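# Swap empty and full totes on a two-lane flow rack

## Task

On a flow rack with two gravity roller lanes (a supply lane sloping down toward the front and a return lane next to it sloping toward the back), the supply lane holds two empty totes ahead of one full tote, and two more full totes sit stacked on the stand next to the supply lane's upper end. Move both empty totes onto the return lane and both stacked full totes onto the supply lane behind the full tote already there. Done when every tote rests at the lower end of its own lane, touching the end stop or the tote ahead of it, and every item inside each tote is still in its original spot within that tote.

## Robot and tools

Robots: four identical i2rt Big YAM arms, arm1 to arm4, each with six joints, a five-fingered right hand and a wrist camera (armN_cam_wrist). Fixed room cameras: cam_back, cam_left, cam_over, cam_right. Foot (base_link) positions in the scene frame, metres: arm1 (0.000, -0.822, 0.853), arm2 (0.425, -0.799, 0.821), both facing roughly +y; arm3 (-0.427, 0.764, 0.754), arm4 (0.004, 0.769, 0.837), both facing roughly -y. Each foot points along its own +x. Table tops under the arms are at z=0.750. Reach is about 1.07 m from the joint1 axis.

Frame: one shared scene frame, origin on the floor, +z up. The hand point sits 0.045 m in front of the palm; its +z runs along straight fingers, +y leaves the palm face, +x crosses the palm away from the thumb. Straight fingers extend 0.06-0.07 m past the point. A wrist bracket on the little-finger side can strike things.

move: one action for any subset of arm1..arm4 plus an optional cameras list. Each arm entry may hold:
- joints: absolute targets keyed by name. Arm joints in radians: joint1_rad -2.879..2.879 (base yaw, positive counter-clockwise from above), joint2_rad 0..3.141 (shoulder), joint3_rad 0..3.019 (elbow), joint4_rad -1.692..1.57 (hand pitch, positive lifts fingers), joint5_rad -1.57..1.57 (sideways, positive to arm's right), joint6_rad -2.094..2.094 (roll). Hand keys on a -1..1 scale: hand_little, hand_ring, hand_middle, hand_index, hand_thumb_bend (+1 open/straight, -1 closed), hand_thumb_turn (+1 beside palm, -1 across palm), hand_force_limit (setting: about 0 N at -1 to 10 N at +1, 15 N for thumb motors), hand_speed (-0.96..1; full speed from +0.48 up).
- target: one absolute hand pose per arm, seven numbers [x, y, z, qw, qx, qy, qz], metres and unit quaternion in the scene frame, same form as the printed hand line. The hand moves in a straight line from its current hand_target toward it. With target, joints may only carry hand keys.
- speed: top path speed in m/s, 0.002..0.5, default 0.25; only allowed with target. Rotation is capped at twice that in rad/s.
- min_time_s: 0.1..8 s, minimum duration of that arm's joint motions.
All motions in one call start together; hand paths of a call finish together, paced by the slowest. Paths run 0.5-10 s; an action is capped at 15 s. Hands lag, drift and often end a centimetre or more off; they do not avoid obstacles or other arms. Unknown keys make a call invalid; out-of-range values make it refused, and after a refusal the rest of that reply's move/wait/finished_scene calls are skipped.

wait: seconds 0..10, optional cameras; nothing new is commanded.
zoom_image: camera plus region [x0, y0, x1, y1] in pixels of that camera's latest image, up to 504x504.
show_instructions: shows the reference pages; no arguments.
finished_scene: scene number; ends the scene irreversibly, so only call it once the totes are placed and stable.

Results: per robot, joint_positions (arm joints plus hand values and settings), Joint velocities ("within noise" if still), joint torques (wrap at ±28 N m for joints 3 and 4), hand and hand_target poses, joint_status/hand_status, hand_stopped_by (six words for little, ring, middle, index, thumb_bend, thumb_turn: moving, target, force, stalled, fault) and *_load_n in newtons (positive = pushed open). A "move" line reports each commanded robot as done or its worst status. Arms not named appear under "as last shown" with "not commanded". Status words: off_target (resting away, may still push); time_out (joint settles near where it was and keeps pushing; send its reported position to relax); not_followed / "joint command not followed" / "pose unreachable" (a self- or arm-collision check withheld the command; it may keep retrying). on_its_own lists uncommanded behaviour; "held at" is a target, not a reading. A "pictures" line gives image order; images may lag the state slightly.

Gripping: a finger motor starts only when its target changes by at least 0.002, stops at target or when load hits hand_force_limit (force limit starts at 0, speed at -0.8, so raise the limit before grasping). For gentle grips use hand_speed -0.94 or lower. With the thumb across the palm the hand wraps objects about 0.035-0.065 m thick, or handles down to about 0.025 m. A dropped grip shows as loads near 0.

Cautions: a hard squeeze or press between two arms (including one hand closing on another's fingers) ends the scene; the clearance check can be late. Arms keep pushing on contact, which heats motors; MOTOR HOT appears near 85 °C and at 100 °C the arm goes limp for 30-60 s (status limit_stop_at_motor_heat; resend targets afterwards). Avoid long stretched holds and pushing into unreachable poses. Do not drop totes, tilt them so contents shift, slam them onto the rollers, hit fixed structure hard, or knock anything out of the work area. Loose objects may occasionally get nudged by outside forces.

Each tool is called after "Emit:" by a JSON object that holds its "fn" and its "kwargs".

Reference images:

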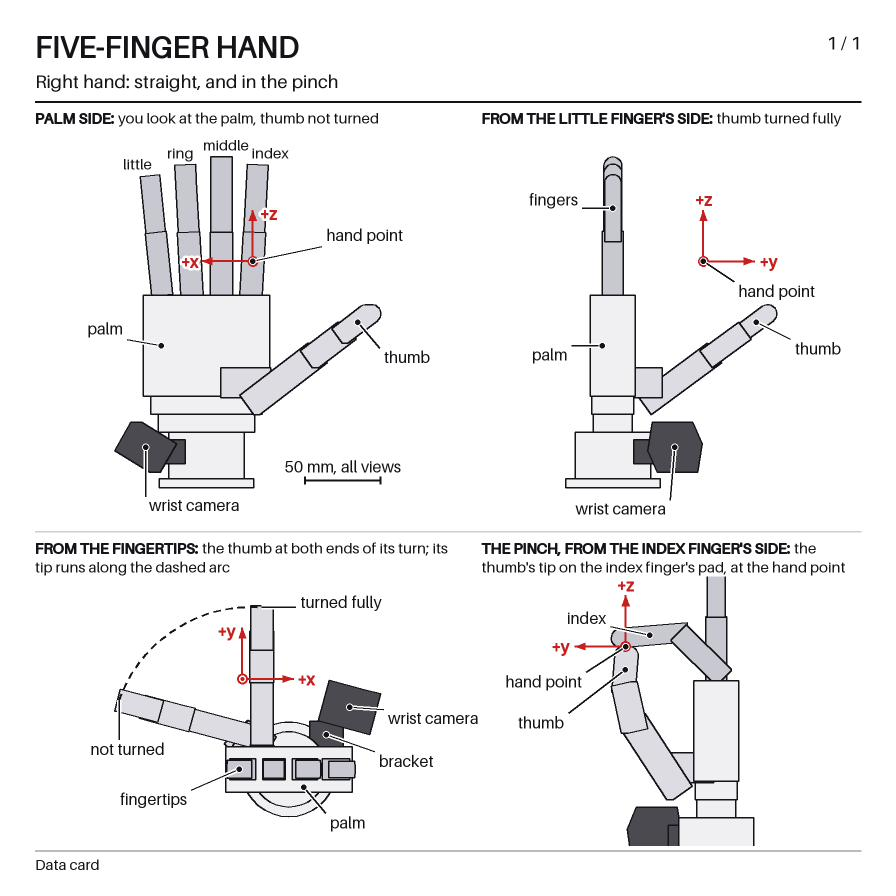

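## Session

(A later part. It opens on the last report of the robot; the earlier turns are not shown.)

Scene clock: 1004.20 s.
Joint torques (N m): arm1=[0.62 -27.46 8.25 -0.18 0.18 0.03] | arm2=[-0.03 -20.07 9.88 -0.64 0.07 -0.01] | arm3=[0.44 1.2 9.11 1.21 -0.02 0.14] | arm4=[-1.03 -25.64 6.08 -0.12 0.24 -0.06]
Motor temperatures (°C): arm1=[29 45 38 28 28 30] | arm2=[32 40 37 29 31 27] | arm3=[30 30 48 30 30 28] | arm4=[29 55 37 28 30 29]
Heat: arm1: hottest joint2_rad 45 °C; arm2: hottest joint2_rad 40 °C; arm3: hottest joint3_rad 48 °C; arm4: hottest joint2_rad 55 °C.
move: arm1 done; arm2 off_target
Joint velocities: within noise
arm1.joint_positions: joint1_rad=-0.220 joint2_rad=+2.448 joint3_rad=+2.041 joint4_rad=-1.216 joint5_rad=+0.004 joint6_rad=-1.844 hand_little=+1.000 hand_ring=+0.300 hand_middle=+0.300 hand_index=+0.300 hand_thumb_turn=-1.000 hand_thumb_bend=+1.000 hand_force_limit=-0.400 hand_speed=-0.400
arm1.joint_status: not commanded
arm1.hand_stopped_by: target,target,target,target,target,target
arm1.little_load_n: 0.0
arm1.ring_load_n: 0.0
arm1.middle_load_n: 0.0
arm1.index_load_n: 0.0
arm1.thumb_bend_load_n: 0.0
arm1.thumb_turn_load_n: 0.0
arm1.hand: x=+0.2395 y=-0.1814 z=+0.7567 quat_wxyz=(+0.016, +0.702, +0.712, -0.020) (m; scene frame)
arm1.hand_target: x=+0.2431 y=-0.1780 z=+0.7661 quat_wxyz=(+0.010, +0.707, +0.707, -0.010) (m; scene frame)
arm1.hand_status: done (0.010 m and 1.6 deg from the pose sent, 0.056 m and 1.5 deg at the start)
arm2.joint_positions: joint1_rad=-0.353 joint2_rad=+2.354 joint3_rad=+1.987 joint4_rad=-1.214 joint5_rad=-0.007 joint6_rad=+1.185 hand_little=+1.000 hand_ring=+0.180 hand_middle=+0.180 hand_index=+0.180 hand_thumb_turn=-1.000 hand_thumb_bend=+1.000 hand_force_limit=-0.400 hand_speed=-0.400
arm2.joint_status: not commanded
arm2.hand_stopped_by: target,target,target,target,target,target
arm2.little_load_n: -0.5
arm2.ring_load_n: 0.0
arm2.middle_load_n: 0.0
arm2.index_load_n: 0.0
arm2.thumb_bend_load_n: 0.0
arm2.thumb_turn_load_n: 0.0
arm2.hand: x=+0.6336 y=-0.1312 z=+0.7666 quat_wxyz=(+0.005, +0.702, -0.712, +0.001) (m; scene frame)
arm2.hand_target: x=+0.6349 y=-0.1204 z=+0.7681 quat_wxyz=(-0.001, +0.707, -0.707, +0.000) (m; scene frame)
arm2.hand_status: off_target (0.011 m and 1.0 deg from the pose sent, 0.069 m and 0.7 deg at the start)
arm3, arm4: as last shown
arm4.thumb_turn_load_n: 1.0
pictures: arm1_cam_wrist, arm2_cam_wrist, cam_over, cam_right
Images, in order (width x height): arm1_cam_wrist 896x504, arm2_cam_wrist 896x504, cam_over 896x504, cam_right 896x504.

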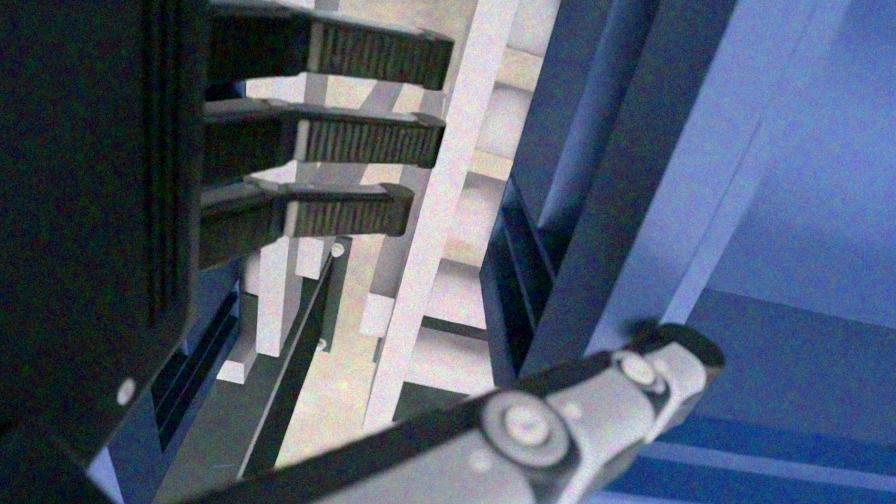

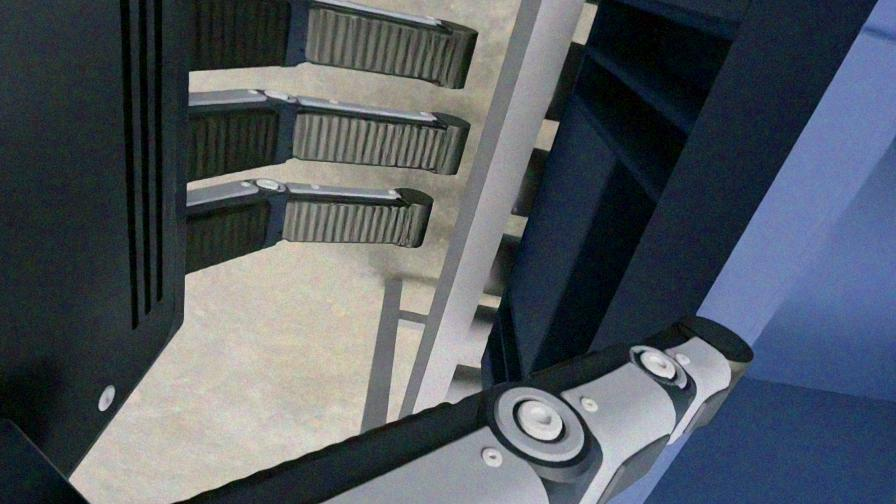

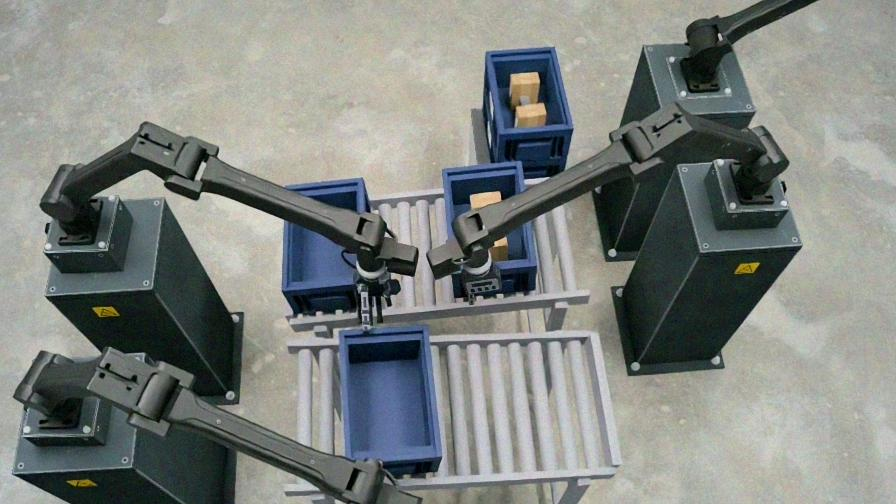

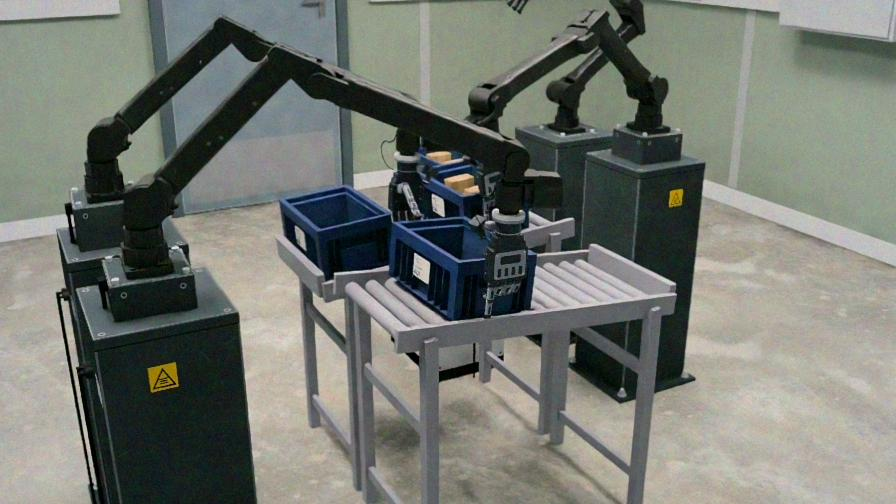

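Emit:
{"fn": "move", "kwargs": {"arm1": {"target": [0.215, -0.25, 0.97, 0, 0.7071, 0.7071, 0], "speed": 0.2}, "arm2": {"target": [0.64, -0.18, 0.97, 0, 0.7071, -0.7071, 0], "speed": 0.2}, "cameras": ["cam_over"]}}

Emit:
{"fn": "move", "kwargs": {"arm1": {"target": [-0.20, -0.298, 0.90, -0.0475, 0.7055, 0.7055, 0.0475], "speed": 0.2}, "arm2": {"target": [0.24, -0.218, 0.92, -0.0475, 0.7055, -0.7055, -0.0475], "speed": 0.2}, "cameras": ["arm1_cam_wrist", "arm2_cam_wrist", "cam_over", "cam_left", "cam_right", "cam_back"]}}

Scene clock: 1014.20 s.
Joint torques (N m): arm1=[1.73 -22.18 9.1 -0.68 0.09 0.03] | arm2=[-1.03 -20.13 10.35 -0.68 0.08 -0.03] | arm3=[1.08 1.14 9.24 1.07 0 0.12] | arm4=[-1.08 -25.88 6 -0.2 0.23 -0.07]
Motor temperatures (°C): arm1=[29 46 38 28 28 30] | arm2=[32 39 39 29 31 27] | arm3=[30 30 48 30 30 28] | arm4=[29 55 37 28 30 29]
Heat: arm1: hottest joint2_rad 46 °C; arm2: hottest joint2_rad 39 °C; arm3: hottest joint3_rad 48 °C; arm4: hottest joint2_rad 55 °C.
move: arm1 done; arm2 off_target
Joint velocities: within noise
arm1.joint_positions: joint1_rad=-0.220 joint2_rad=+2.011 joint3_rad=+1.857 joint4_rad=-1.409 joint5_rad=-0.001 joint6_rad=-1.834 hand_little=+1.000 hand_ring=+0.300 hand_middle=+0.300 hand_index=+0.300 hand_thumb_turn=-1.000 hand_thumb_bend=+1.000 hand_force_limit=-0.400 hand_speed=-0.400
arm1.joint_status: not commanded
arm1.hand_stopped_by: target,target,target,target,target,target
arm1.little_load_n: 0.0
arm1.ring_load_n: 0.0
arm1.middle_load_n: 0.0
arm1.index_load_n: 0.0
arm1.thumb_bend_load_n: 0.0
arm1.thumb_turn_load_n: 0.0
arm1.hand: x=+0.2197 y=-0.2487 z=+0.9716 quat_wxyz=(-0.001, +0.705, +0.709, +0.005) (m; scene frame)
arm1.hand_target: x=+0.2151 y=-0.2500 z=+0.9701 quat_wxyz=(+0.000, +0.707, +0.707, +0.000) (m; scene frame)
arm1.hand_status: done (0.005 m and 0.7 deg from the pose sent, 0.225 m and 3.0 deg at the start)
arm2.joint_positions: joint1_rad=-0.383 joint2_rad=+2.087 joint3_rad=+2.012 joint4_rad=-1.533 joint5_rad=-0.007 joint6_rad=+1.140 hand_little=+1.000 hand_ring=+0.180 hand_middle=+0.180 hand_index=+0.180 hand_thumb_turn=-1.000 hand_thumb_bend=+1.000 hand_force_limit=-0.400 hand_speed=-0.400
arm2.joint_status: not commanded
arm2.hand_stopped_by: target,target,target,target,target,target
arm2.little_load_n: -0.5
arm2.ring_load_n: 0.5
arm2.middle_load_n: 0.0
arm2.index_load_n: 0.0
arm2.thumb_bend_load_n: 0.0
arm2.thumb_turn_load_n: 0.0
arm2.hand: x=+0.6302 y=-0.1873 z=+0.9511 quat_wxyz=(+0.017, +0.707, -0.707, +0.005) (m; scene frame)
arm2.hand_target: x=+0.6396 y=-0.1807 z=+0.9699 quat_wxyz=(+0.000, +0.707, -0.707, +0.000) (m; scene frame)
arm2.hand_status: off_target (0.023 m and 2.0 deg from the pose sent, 0.209 m and 1.0 deg at the start)
arm3, arm4: as last shown
arm4.thumb_bend_load_n: 4.5
pictures: cam_over
Images, in order (width x height): cam_over 896x504.

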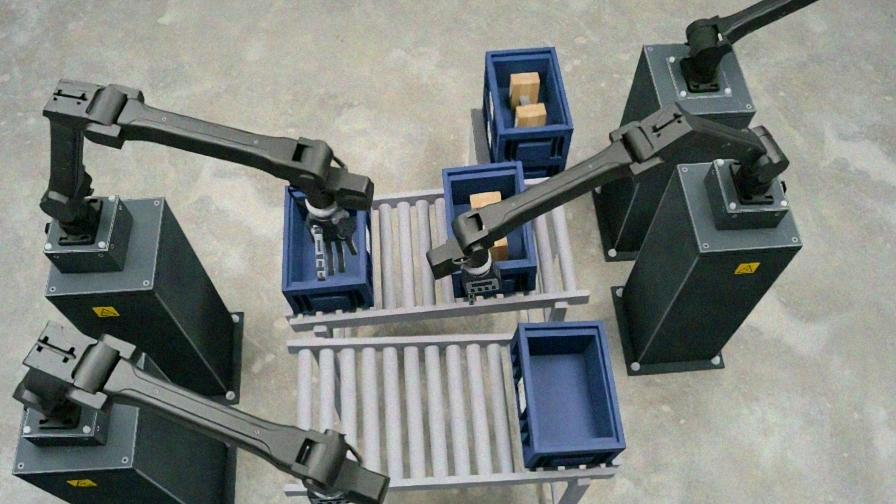

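Scene clock: 1017.27 s.
Joint torques (N m): arm1=[1.2 -19.19 12.04 0.06 0.41 0.02] | arm2=[-0.5 -15.85 6.76 0.81 0.16 0.14] | arm3=[0.26 0.85 9.32 1.35 -0.05 0.18] | arm4=[-1.03 -25.64 6.04 -0.05 0.25 -0.06]
Motor temperatures (°C): arm1=[29 45 38 28 28 30] | arm2=[32 39 38 29 31 27] | arm3=[30 30 48 30 30 28] | arm4=[29 55 37 28 30 29]
Heat: arm1: hottest joint2_rad 45 °C; arm2: hottest joint2_rad 39 °C; arm3: hottest joint3_rad 48 °C; arm4: hottest joint2_rad 55 °C.
move: arm1 off_target; arm2 done
Joint velocities: within noise
arm1.joint_positions: joint1_rad=+0.499 joint2_rad=+1.929 joint3_rad=+1.533 joint4_rad=-1.081 joint5_rad=+0.051 joint6_rad=-1.128 hand_little=+1.000 hand_ring=+0.300 hand_middle=+0.300 hand_index=+0.300 hand_thumb_turn=-1.000 hand_thumb_bend=+1.000 hand_force_limit=-0.400 hand_speed=-0.400
arm1.joint_status: not commanded
arm1.hand_stopped_by: target,target,target,target,target,target
arm1.little_load_n: 0.0
arm1.ring_load_n: 0.0
arm1.middle_load_n: 0.0
arm1.index_load_n: 0.0
arm1.thumb_bend_load_n: 0.0
arm1.thumb_turn_load_n: 0.0
arm1.hand: x=-0.1955 y=-0.3133 z=+0.8963 quat_wxyz=(-0.035, +0.700, +0.712, +0.041) (m; scene frame)
arm1.hand_target: x=-0.1999 y=-0.2984 z=+0.9002 quat_wxyz=(-0.048, +0.705, +0.706, +0.048) (m; scene frame)
arm1.hand_status: off_target (0.016 m and 1.9 deg from the pose sent, 0.428 m and 7.2 deg at the start)
arm2.joint_positions: joint1_rad=+0.281 joint2_rad=+1.786 joint3_rad=+1.454 joint4_rad=-1.122 joint5_rad=+0.023 joint6_rad=+1.793 hand_little=+1.000 hand_ring=+0.180 hand_middle=+0.180 hand_index=+0.180 hand_thumb_turn=-1.000 hand_thumb_bend=+1.000 hand_force_limit=-0.400 hand_speed=-0.400
arm2.joint_status: not commanded
arm2.hand_stopped_by: target,target,target,target,target,target
arm2.little_load_n: 0.0
arm2.ring_load_n: 0.0
arm2.middle_load_n: 0.0
arm2.index_load_n: 0.5
arm2.thumb_bend_load_n: -0.5
arm2.thumb_turn_load_n: 0.0
arm2.hand: x=+0.2390 y=-0.2217 z=+0.9178 quat_wxyz=(-0.042, +0.710, -0.702, -0.041) (m; scene frame)
arm2.hand_target: x=+0.2401 y=-0.2180 z=+0.9200 quat_wxyz=(-0.047, +0.705, -0.706, -0.047) (m; scene frame)
arm2.hand_status: done (0.004 m and 1.1 deg from the pose sent, 0.393 m and 9.5 deg at the start)
arm3.joint_positions: joint1_rad=-0.026 joint2_rad=+0.630 joint3_rad=+1.389 joint4_rad=-1.541 joint5_rad=-0.157 joint6_rad=+1.490 hand_little=+1.000 hand_ring=+1.000 hand_middle=+1.000 hand_index=+1.000 hand_thumb_turn=+1.000 hand_thumb_bend=+1.000 hand_force_limit=+0.000 hand_speed=-0.800
arm3.joint_status: not commanded
arm3.hand_stopped_by: target,target,target,target,target,target
arm3.little_load_n: 0.0
arm3.ring_load_n: 0.0
arm3.middle_load_n: 0.0
arm3.index_load_n: 0.0
arm3.thumb_bend_load_n: 0.0
arm3.thumb_turn_load_n: 0.0
arm3.hand: x=-0.3341 y=+0.5300 z=+1.2622 quat_wxyz=(-0.309, -0.605, -0.695, +0.236) (m; scene frame)
arm3.hand_target: x=-0.3343 y=+0.5332 z=+1.2697 quat_wxyz=(-0.313, -0.607, -0.691, +0.238) (m; scene frame)
arm3.hand_status: not commanded
arm4: as last shown
arm4.thumb_bend_load_n: 5.0
arm4.thumb_turn_load_n: 0.5
pictures: arm1_cam_wrist, arm2_cam_wrist, cam_back, cam_left, cam_over, cam_right
Images, in order (width x height): arm1_cam_wrist 896x504, arm2_cam_wrist 896x504, cam_back 896x504, cam_left 896x504, cam_over 896x504, cam_right 896x504.

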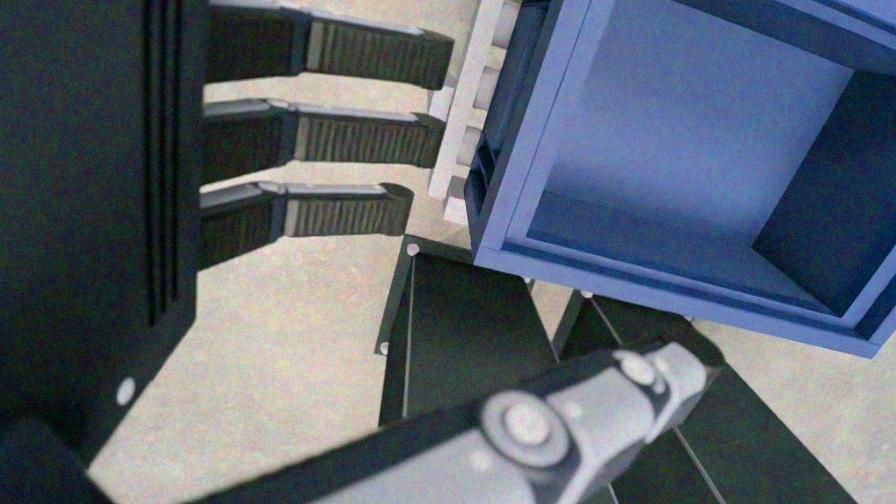

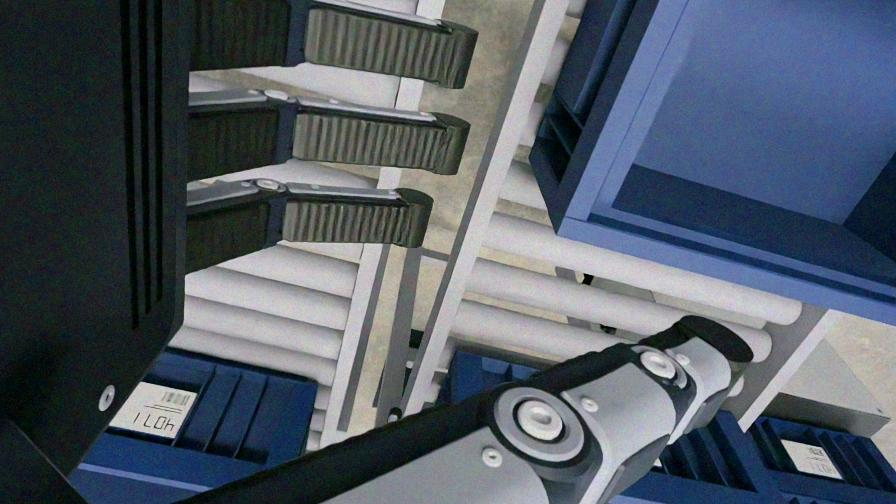

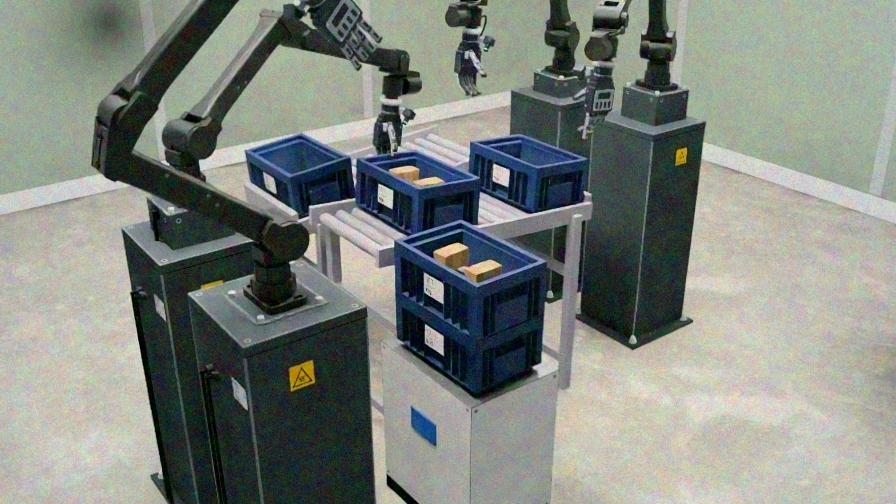

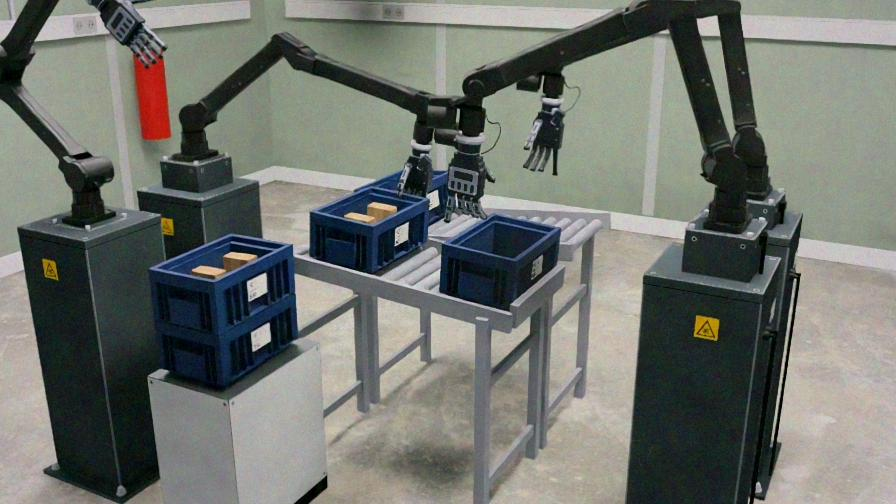

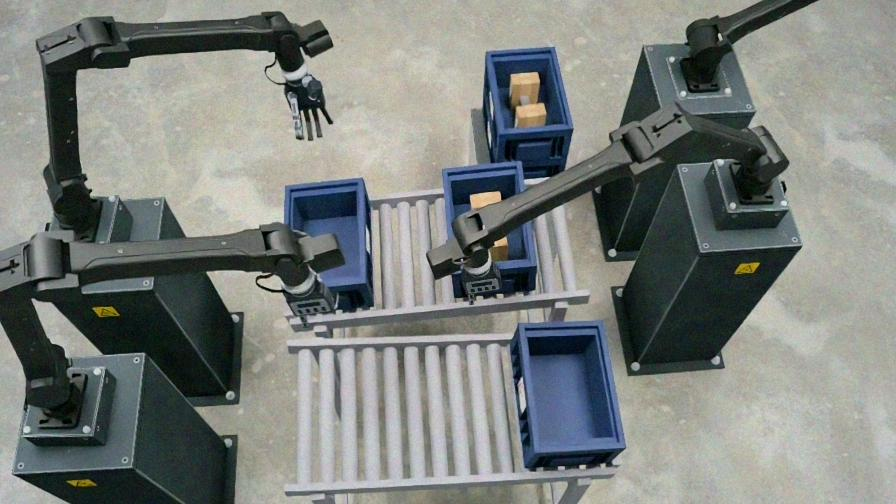

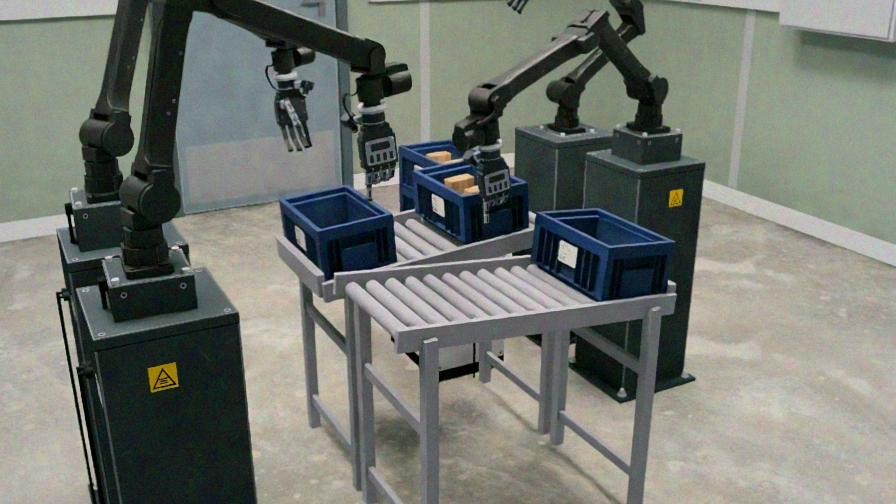

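Emit:
{"fn": "move", "kwargs": {"arm1": {"target": [-0.195, -0.298, 0.775, -0.0475, 0.7055, 0.7055, 0.0475], "speed": 0.12}, "arm2": {"target": [0.195, -0.218, 0.80, -0.0475, 0.7055, -0.7055, -0.0475], "speed": 0.12, "joints": {"hand_index": 0.29, "hand_middle": 0.29, "hand_ring": 0.29}}, "cameras": []}}

Emit:
{"fn": "move", "kwargs": {"arm1": {"target": [-0.133, -0.298, 0.737, -0.0475, 0.7055, 0.7055, 0.0475], "speed": 0.06}, "arm2": {"target": [0.132, -0.220, 0.766, -0.0475, 0.7055, -0.7055, -0.0475], "speed": 0.06}, "cameras": ["arm1_cam_wrist", "arm2_cam_wrist", "cam_left", "cam_right"]}}

Scene clock: 1026.70 s.
Joint torques (N m): arm1=[0.56 -20.25 7.9 0.24 0.38 -0.03] | arm2=[0.32 -15.38 6.02 0.81 0.17 0.13] | arm3=[0.03 1.32 9.32 1.13 -0.09 0.2] | arm4=[-1.61 -25.52 6.02 -0.18 0.25 -0.06]
Motor temperatures (°C): arm1=[29 44 38 28 28 30] | arm2=[32 40 38 29 31 27] | arm3=[30 30 48 30 30 28] | arm4=[29 55 37 28 30 29]
Heat: arm1: hottest joint2_rad 44 °C; arm2: hottest joint2_rad 40 °C; arm3: hottest joint3_rad 48 °C; arm4: hottest joint2_rad 55 °C.
move: arm1 done; arm2 done
Joint velocities: within noise
arm1.joint_positions: joint1_rad=+0.497 joint2_rad=+2.084 joint3_rad=+1.454 joint4_rad=-0.814 joint5_rad=+0.051 joint6_rad=-1.127 hand_little=+1.000 hand_ring=+0.300 hand_middle=+0.300 hand_index=+0.300 hand_thumb_turn=-1.000 hand_thumb_bend=+1.000 hand_force_limit=-0.400 hand_speed=-0.400
arm1.joint_status: not commanded
arm1.hand_stopped_by: target,target,target,target,target,target
arm1.little_load_n: 0.0
arm1.ring_load_n: 0.0
arm1.middle_load_n: 0.0
arm1.index_load_n: 0.0
arm1.thumb_bend_load_n: 0.0
arm1.thumb_turn_load_n: 0.0
arm1.hand: x=-0.1998 y=-0.3005 z=+0.7832 quat_wxyz=(-0.050, +0.701, +0.710, +0.047) (m; scene frame)
arm1.hand_target: x=-0.1949 y=-0.2982 z=+0.7750 quat_wxyz=(-0.047, +0.706, +0.705, +0.047) (m; scene frame)
arm1.hand_status: done (0.010 m and 0.8 deg from the pose sent, 0.122 m and 1.9 deg at the start)
arm2.joint_positions: joint1_rad=+0.351 joint2_rad=+1.936 joint3_rad=+1.355 joint4_rad=-0.860 joint5_rad=+0.034 joint6_rad=+1.873 hand_little=+1.000 hand_ring=+0.290 hand_middle=+0.290 hand_index=+0.290 hand_thumb_turn=-1.000 hand_thumb_bend=+1.000 hand_force_limit=-0.400 hand_speed=-0.400
arm2.joint_status: all done
arm2.hand_stopped_by: target,target,target,target,target,target
arm2.little_load_n: 0.0
arm2.ring_load_n: 0.0
arm2.middle_load_n: 0.0
arm2.index_load_n: 0.0
arm2.thumb_bend_load_n: 0.0
arm2.thumb_turn_load_n: 0.0
arm2.hand: x=+0.1996 y=-0.2183 z=+0.8077 quat_wxyz=(-0.046, +0.706, -0.705, -0.048) (m; scene frame)
arm2.hand_target: x=+0.1952 y=-0.2183 z=+0.8000 quat_wxyz=(-0.047, +0.706, -0.705, -0.047) (m; scene frame)
arm2.hand_status: done (0.009 m and 0.1 deg from the pose sent, 0.126 m and 1.1 deg at the start)
arm3, arm4: as last shown
pictures: none
No camera images: "cameras" was empty.

Scene clock: 1028.63 s.
Joint torques (N m): arm1=[-0.09 -19.02 6.83 0.12 0.43 -0.17] | arm2=[0.21 -15.5 8.57 0.7 0.18 0.12] | arm3=[1.14 0.85 9.28 0.9 0.02 0.18] | arm4=[-1.49 -25.47 6.08 -0.1 0.25 -0.09]
Motor temperatures (°C): arm1=[29 44 38 28 28 30] | arm2=[32 40 38 29 31 27] | arm3=[30 30 48 30 30 28] | arm4=[29 55 38 28 30 29]
Heat: arm1: hottest joint2_rad 44 °C; arm2: hottest joint2_rad 40 °C; arm3: hottest joint3_rad 48 °C; arm4: hottest joint2_rad 55 °C.
move: arm1 off_target; arm2 off_target
Joint velocities: within noise
arm1.joint_positions: joint1_rad=+0.407 joint2_rad=+2.093 joint3_rad=+1.357 joint4_rad=-0.688 joint5_rad=+0.037 joint6_rad=-1.210 hand_little=+1.000 hand_ring=+0.300 hand_middle=+0.300 hand_index=+0.300 hand_thumb_turn=-1.000 hand_thumb_bend=+1.000 hand_force_limit=-0.400 hand_speed=-0.400
arm1.joint_status: not commanded
arm1.hand_stopped_by: target,target,target,target,target,target
arm1.little_load_n: 0.0
arm1.ring_load_n: 0.0
arm1.middle_load_n: 1.5
arm1.index_load_n: 0.0
arm1.thumb_bend_load_n: 0.0
arm1.thumb_turn_load_n: 0.0
arm1.hand: x=-0.1457 y=-0.2966 z=+0.7500 quat_wxyz=(-0.058, +0.703, +0.707, +0.049) (m; scene frame)
arm1.hand_target: x=-0.1332 y=-0.2984 z=+0.7374 quat_wxyz=(-0.048, +0.706, +0.705, +0.047) (m; scene frame)
arm1.hand_status: off_target (0.018 m and 1.3 deg from the pose sent, 0.081 m and 0.8 deg at the start)
arm2.joint_positions: joint1_rad=+0.459 joint2_rad=+2.025 joint3_rad=+1.365 joint4_rad=-0.822 joint5_rad=+0.047 joint6_rad=+1.978 hand_little=+1.000 hand_ring=+0.290 hand_middle=+0.290 hand_index=+0.290 hand_thumb_turn=-1.000 hand_thumb_bend=+1.000 hand_force_limit=-0.400 hand_speed=-0.400
arm2.joint_status: not commanded
arm2.hand_stopped_by: target,target,target,target,target,target
arm2.little_load_n: 0.0
arm2.ring_load_n: 0.0
arm2.middle_load_n: 0.0
arm2.index_load_n: 0.0
arm2.thumb_bend_load_n: 0.0
arm2.thumb_turn_load_n: 0.0
arm2.hand: x=+0.1439 y=-0.2388 z=+0.7607 quat_wxyz=(-0.039, +0.707, -0.705, -0.030) (m; scene frame)
arm2.hand_target: x=+0.1324 y=-0.2208 z=+0.7667 quat_wxyz=(-0.047, +0.705, -0.706, -0.048) (m; scene frame)
arm2.hand_status: off_target (0.023 m and 2.2 deg from the pose sent, 0.079 m and 0.1 deg at the start)
arm3, arm4: as last shown
arm3.thumb_bend_load_n: -0.5
pictures: arm1_cam_wrist, arm2_cam_wrist, cam_left, cam_right
Images, in order (width x height): arm1_cam_wrist 896x504, arm2_cam_wrist 896x504, cam_left 896x504, cam_right 896x504.

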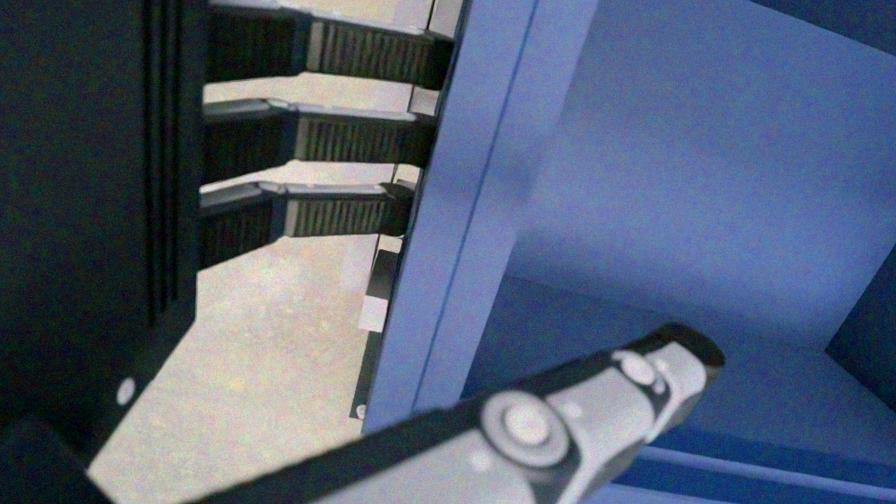

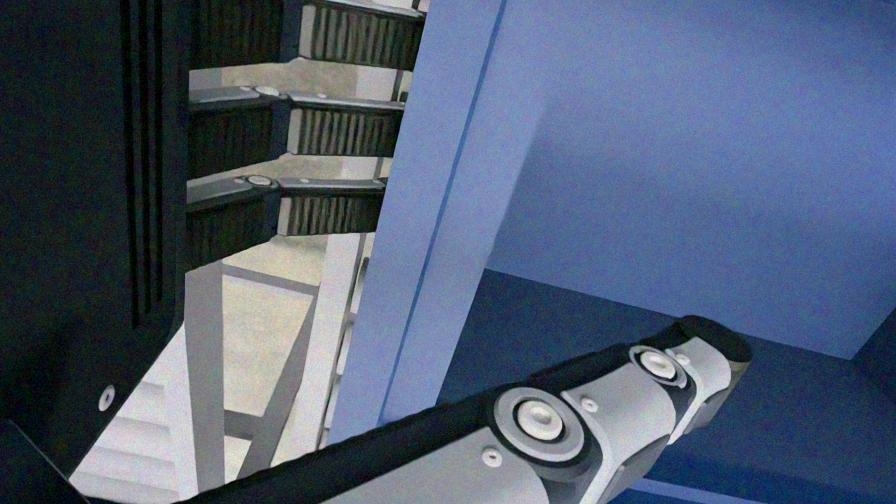

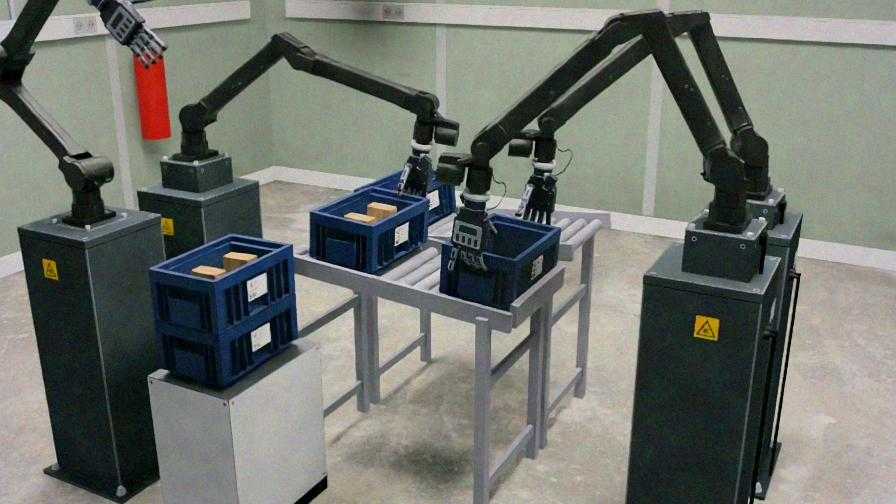

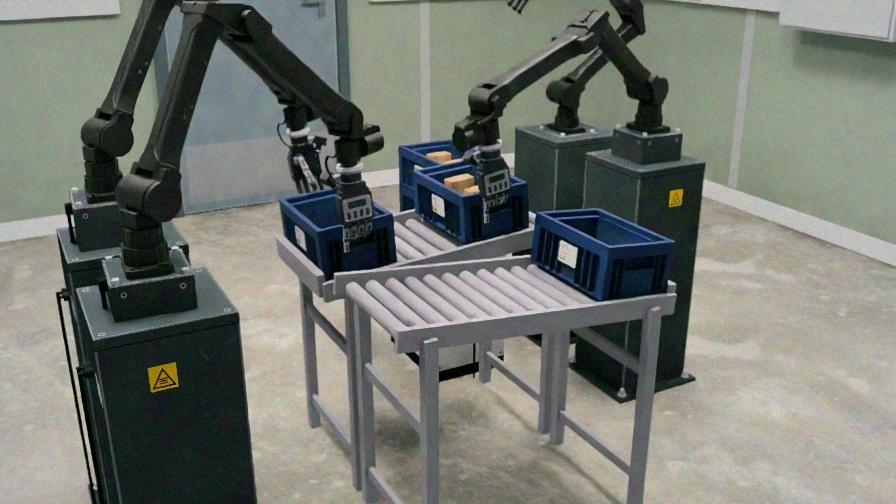

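Emit:
{"fn": "move", "kwargs": {"arm1": {"target": [-0.190, -0.300, 0.738, -0.0475, 0.7055, 0.7055, 0.0475], "speed": 0.08}, "cameras": []}}

Emit:
{"fn": "move", "kwargs": {"arm1": {"target": [-0.133, -0.300, 0.736, -0.0475, 0.7055, 0.7055, 0.0475], "speed": 0.06}, "cameras": ["arm1_cam_wrist", "cam_left"]}}

Scene clock: 1039.93 s.
Joint torques (N m): arm1=[1.67 -18.55 10.02 -0.49 0.41 0.03] | arm2=[0.03 -15.62 8.58 0.75 0.18 0.14] | arm3=[0.44 0.15 9.25 1.14 -0.06 0.15] | arm4=[-0.73 -25.82 6.04 -0.1 0.24 -0.05]
Motor temperatures (°C): arm1=[29 43 38 28 28 30] | arm2=[32 40 39 29 31 27] | arm3=[30 30 48 30 30 28] | arm4=[29 55 38 28 30 29]
Heat: arm1: hottest joint2_rad 43 °C; arm2: hottest joint2_rad 40 °C; arm3: hottest joint3_rad 48 °C; arm4: hottest joint2_rad 55 °C.
move: arm1 done
Joint velocities: within noise
arm1.joint_positions: joint1_rad=+0.482 joint2_rad=+2.131 joint3_rad=+1.398 joint4_rad=-0.715 joint5_rad=+0.049 joint6_rad=-1.140 hand_little=+1.000 hand_ring=+0.300 hand_middle=+0.300 hand_index=+0.300 hand_thumb_turn=-1.000 hand_thumb_bend=+1.000 hand_force_limit=-0.400 hand_speed=-0.400
arm1.joint_status: not commanded
arm1.hand_stopped_by: target,target,target,target,target,target
arm1.little_load_n: 0.0
arm1.ring_load_n: 0.0
arm1.middle_load_n: 0.0
arm1.index_load_n: 0.0
arm1.thumb_bend_load_n: 0.0
arm1.thumb_turn_load_n: 0.0
arm1.hand: x=-0.1863 y=-0.3077 z=+0.7414 quat_wxyz=(-0.048, +0.702, +0.709, +0.046) (m; scene frame)
arm1.hand_target: x=-0.1900 y=-0.3002 z=+0.7380 quat_wxyz=(-0.048, +0.705, +0.706, +0.048) (m; scene frame)
arm1.hand_status: done (0.009 m and 0.6 deg from the pose sent, 0.046 m and 1.3 deg at the start)
arm2, arm3, arm4: as last shown
arm2.joint_positions: joint1_rad=+0.459 joint2_rad=+2.025 joint3_rad=+1.365 joint4_rad=-0.822 joint5_rad=+0.047 joint6_rad=+1.979 hand_little=+1.000 hand_ring=+0.290 hand_middle=+0.290 hand_index=+0.290 hand_thumb_turn=-1.000 hand_thumb_bend=+1.000 hand_force_limit=-0.400 hand_speed=-0.400
arm2.hand: x=+0.1439 y=-0.2387 z=+0.7607 quat_wxyz=(-0.039, +0.707, -0.705, -0.030) (m; scene frame)
arm3.thumb_bend_load_n: 0.0
arm4.index_load_n: 0.0
arm4.thumb_bend_load_n: 4.5
arm4.thumb_turn_load_n: 1.0
pictures: none
No camera images: "cameras" was empty.

Scene clock: 1041.57 s.
Joint torques (N m): arm1=[1.2 -22.18 6.67 0.21 0.11 -0.2] | arm2=[-0.03 -15.62 8.58 0.73 0.19 0.13] | arm3=[0.32 1.03 9.28 0.98 -0.08 0.17] | arm4=[-1.2 -25.35 6 -0.13 0.24 -0.05]
Motor temperatures (°C): arm1=[29 43 38 28 28 30] | arm2=[32 40 39 29 31 27] | arm3=[30 30 48 30 30 28] | arm4=[29 55 38 28 30 29]
Heat: arm1: hottest joint2_rad 43 °C; arm2: hottest joint2_rad 40 °C; arm3: hottest joint3_rad 48 °C; arm4: hottest joint2_rad 55 °C.
move: arm1 done
Joint velocities: within noise
arm1.joint_positions: joint1_rad=+0.397 joint2_rad=+2.130 joint3_rad=+1.350 joint4_rad=-0.686 joint5_rad=+0.045 joint6_rad=-1.210 hand_little=+1.000 hand_ring=+0.300 hand_middle=+0.300 hand_index=+0.300 hand_thumb_turn=-1.000 hand_thumb_bend=+1.000 hand_force_limit=-0.400 hand_speed=-0.400
arm1.joint_status: not commanded
arm1.hand_stopped_by: target,target,target,target,target,target
arm1.little_load_n: 0.0
arm1.ring_load_n: 0.0
arm1.middle_load_n: 0.0
arm1.index_load_n: 0.0
arm1.thumb_bend_load_n: 0.0
arm1.thumb_turn_load_n: 0.0
arm1.hand: x=-0.1342 y=-0.3062 z=+0.7296 quat_wxyz=(-0.037, +0.707, +0.705, +0.044) (m; scene frame)
arm1.hand_target: x=-0.1329 y=-0.3001 z=+0.7360 quat_wxyz=(-0.047, +0.706, +0.705, +0.048) (m; scene frame)
arm1.hand_status: done (0.009 m and 1.3 deg from the pose sent, 0.054 m and 0.6 deg at the start)
arm2, arm3: as last shown
arm3.thumb_bend_load_n: -0.5
arm4.joint_positions: joint1_rad=+0.308 joint2_rad=+2.488 joint3_rad=+2.183 joint4_rad=-1.397 joint5_rad=-0.045 joint6_rad=-1.291 hand_little=+1.000 hand_ring=+0.069 hand_middle=+0.113 hand_index=+0.158 hand_thumb_turn=-1.000 hand_thumb_bend=+0.098 hand_force_limit=-0.400 hand_speed=-0.800
arm4.joint_status: not commanded
arm4.hand_stopped_by: target,force,force,force,force,target
arm4.little_load_n: 0.0
arm4.ring_load_n: 4.0
arm4.middle_load_n: 1.5
arm4.index_load_n: 0.5
arm4.thumb_bend_load_n: 5.0
arm4.thumb_turn_load_n: 0.5
arm4.hand: x=+0.1484 y=+0.1371 z=+0.7702 quat_wxyz=(-0.049, +0.707, -0.704, -0.046) (m; scene frame)
arm4.hand_target: x=+0.1439 y=+0.1380 z=+0.7701 quat_wxyz=(-0.048, +0.705, -0.706, -0.048) (m; scene frame)
arm4.hand_status: not commanded
pictures: arm1_cam_wrist, cam_left
Images, in order (width x height): arm1_cam_wrist 896x504, cam_left 896x504.

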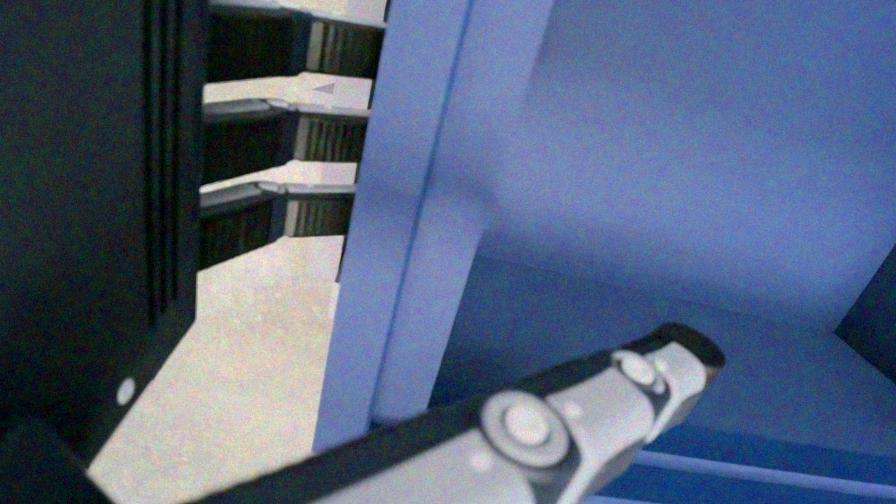

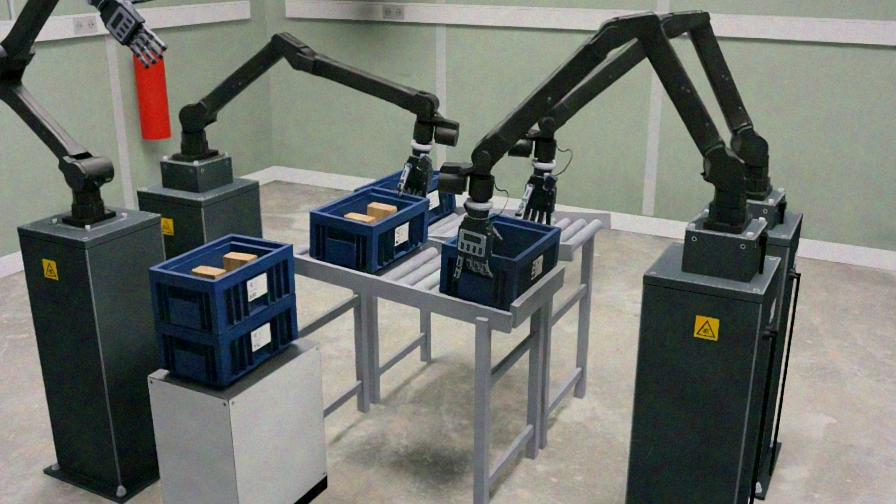

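Emit:
{"fn": "move", "kwargs": {"arm1": {"joints": {"hand_speed": -0.88, "hand_force_limit": -0.5, "hand_index": -0.1, "hand_middle": -0.1, "hand_ring": -0.1}}, "arm2": {"joints": {"hand_speed": -0.88, "hand_force_limit": -0.5, "hand_index": -0.1, "hand_middle": -0.1, "hand_ring": -0.1}}, "cameras": []}}

Emit:
{"fn": "move", "kwargs": {"arm1": {"joints": {"hand_force_limit": -0.4, "hand_thumb_bend": -0.2, "hand_speed": -0.8}}, "arm2": {"joints": {"hand_force_limit": -0.4, "hand_thumb_bend": -0.2, "hand_speed": -0.8}}, "cameras": ["arm1_cam_wrist", "arm2_cam_wrist"]}}

Scene clock: 1052.20 s.
Joint torques (N m): arm1=[0.73 -22.12 6.89 -0.06 0.51 -0.14] | arm2=[-0.15 -17.38 8.47 0.59 -0.34 0.05] | arm3=[0.26 0.73 9.21 1.07 -0.06 0.12] | arm4=[-1.08 -25.47 6.02 -0.08 0.29 -0.04]
Motor temperatures (°C): arm1=[29 43 38 28 28 30] | arm2=[32 40 39 29 31 27] | arm3=[30 30 48 30 30 28] | arm4=[29 55 38 28 30 29]
Heat: arm1: hottest joint2_rad 43 °C; arm2: hottest joint2_rad 40 °C; arm3: hottest joint3_rad 48 °C; arm4: hottest joint2_rad 55 °C.
move: arm1 off_target; arm2 off_target
Joint velocities: within noise
arm1.joint_positions: joint1_rad=+0.397 joint2_rad=+2.130 joint3_rad=+1.347 joint4_rad=-0.680 joint5_rad=+0.035 joint6_rad=-1.213 hand_little=+1.000 hand_ring=+0.079 hand_middle=+0.056 hand_index=+0.034 hand_thumb_turn=-1.000 hand_thumb_bend=+1.000 hand_force_limit=-0.500 hand_speed=-0.880
arm1.joint_status: hand_ring off_target (ended at +0.079, target -0.100); hand_middle off_target (ended at +0.056, target -0.100); hand_index off_target (ended at +0.034, target -0.100); the others done
arm1.hand_stopped_by: target,force,force,force,target,target
arm1.little_load_n: 0.0
arm1.ring_load_n: 0.0
arm1.middle_load_n: 0.5
arm1.index_load_n: 3.0
arm1.thumb_bend_load_n: 0.0
arm1.thumb_turn_load_n: 0.0
arm1.hand: x=-0.1361 y=-0.3064 z=+0.7282 quat_wxyz=(-0.041, +0.706, +0.706, +0.040) (m; scene frame)
arm1.hand_target: x=-0.1329 y=-0.3001 z=+0.7360 quat_wxyz=(-0.047, +0.705, +0.706, +0.048) (m; scene frame)
arm1.hand_status: not commanded
arm2.joint_positions: joint1_rad=+0.459 joint2_rad=+2.044 joint3_rad=+1.365 joint4_rad=-0.820 joint5_rad=+0.059 joint6_rad=+1.987 hand_little=+1.000 hand_ring=+0.047 hand_middle=+0.024 hand_index=+0.014 hand_thumb_turn=-1.000 hand_thumb_bend=+1.000 hand_force_limit=-0.500 hand_speed=-0.880
arm2.joint_status: hand_ring off_target (ended at +0.047, target -0.100); hand_middle off_target (ended at +0.024, target -0.100); hand_index off_target (ended at +0.014, target -0.100); the others done
arm2.hand_stopped_by: target,force,force,force,target,target
arm2.little_load_n: 0.0
arm2.ring_load_n: 0.0
arm2.middle_load_n: 0.5
arm2.index_load_n: 3.5
arm2.thumb_bend_load_n: -0.5
arm2.thumb_turn_load_n: 0.0
arm2.hand: x=+0.1476 y=-0.2401 z=+0.7491 quat_wxyz=(-0.042, +0.704, -0.709, -0.020) (m; scene frame)
arm2.hand_target: x=+0.1324 y=-0.2209 z=+0.7666 quat_wxyz=(-0.047, +0.705, -0.706, -0.048) (m; scene frame)
arm2.hand_status: not commanded
arm3, arm4: as last shown
arm3.thumb_bend_load_n: 0.0
pictures: none
No camera images: "cameras" was empty.

Scene clock: 1056.63 s.
Joint torques (N m): arm1=[0.73 -22.24 6.87 -0.05 0.51 -0.14] | arm2=[0.09 -17.32 8.46 0.61 -0.33 0.02] | arm3=[0.56 0.21 9.29 1.26 0 0.11] | arm4=[-1.26 -25.7 6.12 -0.08 0.22 -0.05]
Motor temperatures (°C): arm1=[29 43 38 28 28 30] | arm2=[32 40 39 29 31 27] | arm3=[30 30 48 30 30 28] | arm4=[29 55 38 28 30 29]
Heat: arm1: hottest joint2_rad 43 °C; arm2: hottest joint2_rad 40 °C; arm3: hottest joint3_rad 48 °C; arm4: hottest joint2_rad 55 °C.
move: arm1 off_target; arm2 off_target
Joint velocities: within noise
arm1.joint_positions: joint1_rad=+0.397 joint2_rad=+2.130 joint3_rad=+1.347 joint4_rad=-0.680 joint5_rad=+0.035 joint6_rad=-1.213 hand_little=+1.000 hand_ring=+0.079 hand_middle=+0.056 hand_index=+0.034 hand_thumb_turn=-1.000 hand_thumb_bend=+0.117 hand_force_limit=-0.400 hand_speed=-0.800
arm1.joint_status: hand_thumb_bend off_target (ended at +0.117, target -0.200); the others done
arm1.hand_stopped_by: target,force,force,force,force,target
arm1.little_load_n: 0.0
arm1.ring_load_n: 1.0
arm1.middle_load_n: 1.5
arm1.index_load_n: 5.0
arm1.thumb_bend_load_n: 4.5
arm1.thumb_turn_load_n: 0.5
arm1.hand: x=-0.1361 y=-0.3064 z=+0.7282 quat_wxyz=(-0.041, +0.706, +0.706, +0.040) (m; scene frame)
arm1.hand_target: x=-0.1329 y=-0.3001 z=+0.7360 quat_wxyz=(-0.047, +0.705, +0.706, +0.048) (m; scene frame)
arm1.hand_status: not commanded
arm2.joint_positions: joint1_rad=+0.459 joint2_rad=+2.044 joint3_rad=+1.365 joint4_rad=-0.820 joint5_rad=+0.059 joint6_rad=+1.989 hand_little=+1.000 hand_ring=+0.047 hand_middle=+0.024 hand_index=+0.014 hand_thumb_turn=-1.000 hand_thumb_bend=+0.279 hand_force_limit=-0.400 hand_speed=-0.800
arm2.joint_status: hand_thumb_bend off_target (ended at +0.279, target -0.200); the others done
arm2.hand_stopped_by: target,force,force,force,force,target
arm2.little_load_n: 0.0
arm2.ring_load_n: 0.5
arm2.middle_load_n: 1.5
arm2.index_load_n: 5.5
arm2.thumb_bend_load_n: 5.0
arm2.thumb_turn_load_n: 0.5
arm2.hand: x=+0.1476 y=-0.2400 z=+0.7491 quat_wxyz=(-0.042, +0.703, -0.709, -0.020) (m; scene frame)
arm2.hand_target: x=+0.1324 y=-0.2208 z=+0.7667 quat_wxyz=(-0.047, +0.705, -0.706, -0.048) (m; scene frame)
arm2.hand_status: not commanded
arm3, arm4: as last shown
arm4.index_load_n: 0.0
arm4.thumb_bend_load_n: 4.5
arm4.thumb_turn_load_n: 1.0
pictures: arm1_cam_wrist, arm2_cam_wrist
Images, in order (width x height): arm1_cam_wrist 896x504, arm2_cam_wrist 896x504.

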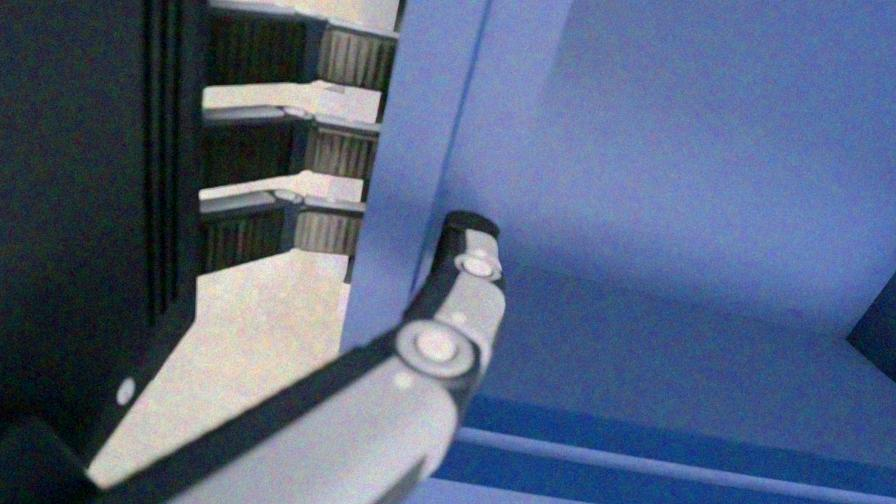

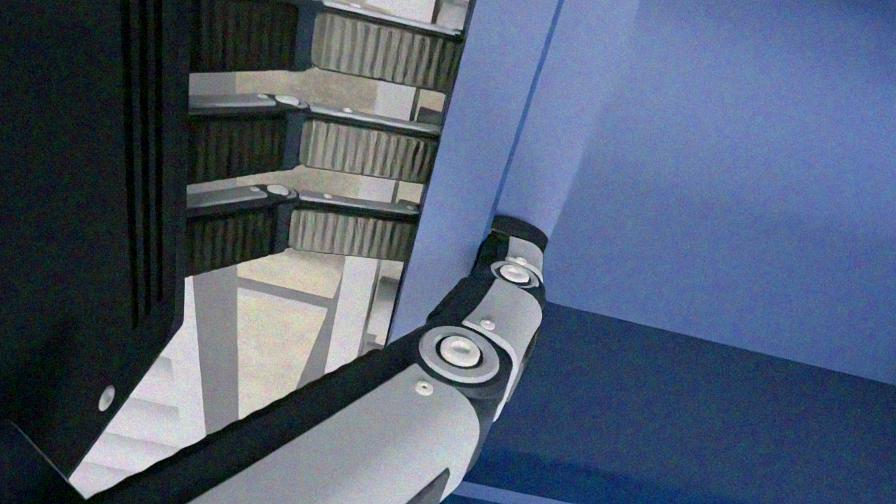

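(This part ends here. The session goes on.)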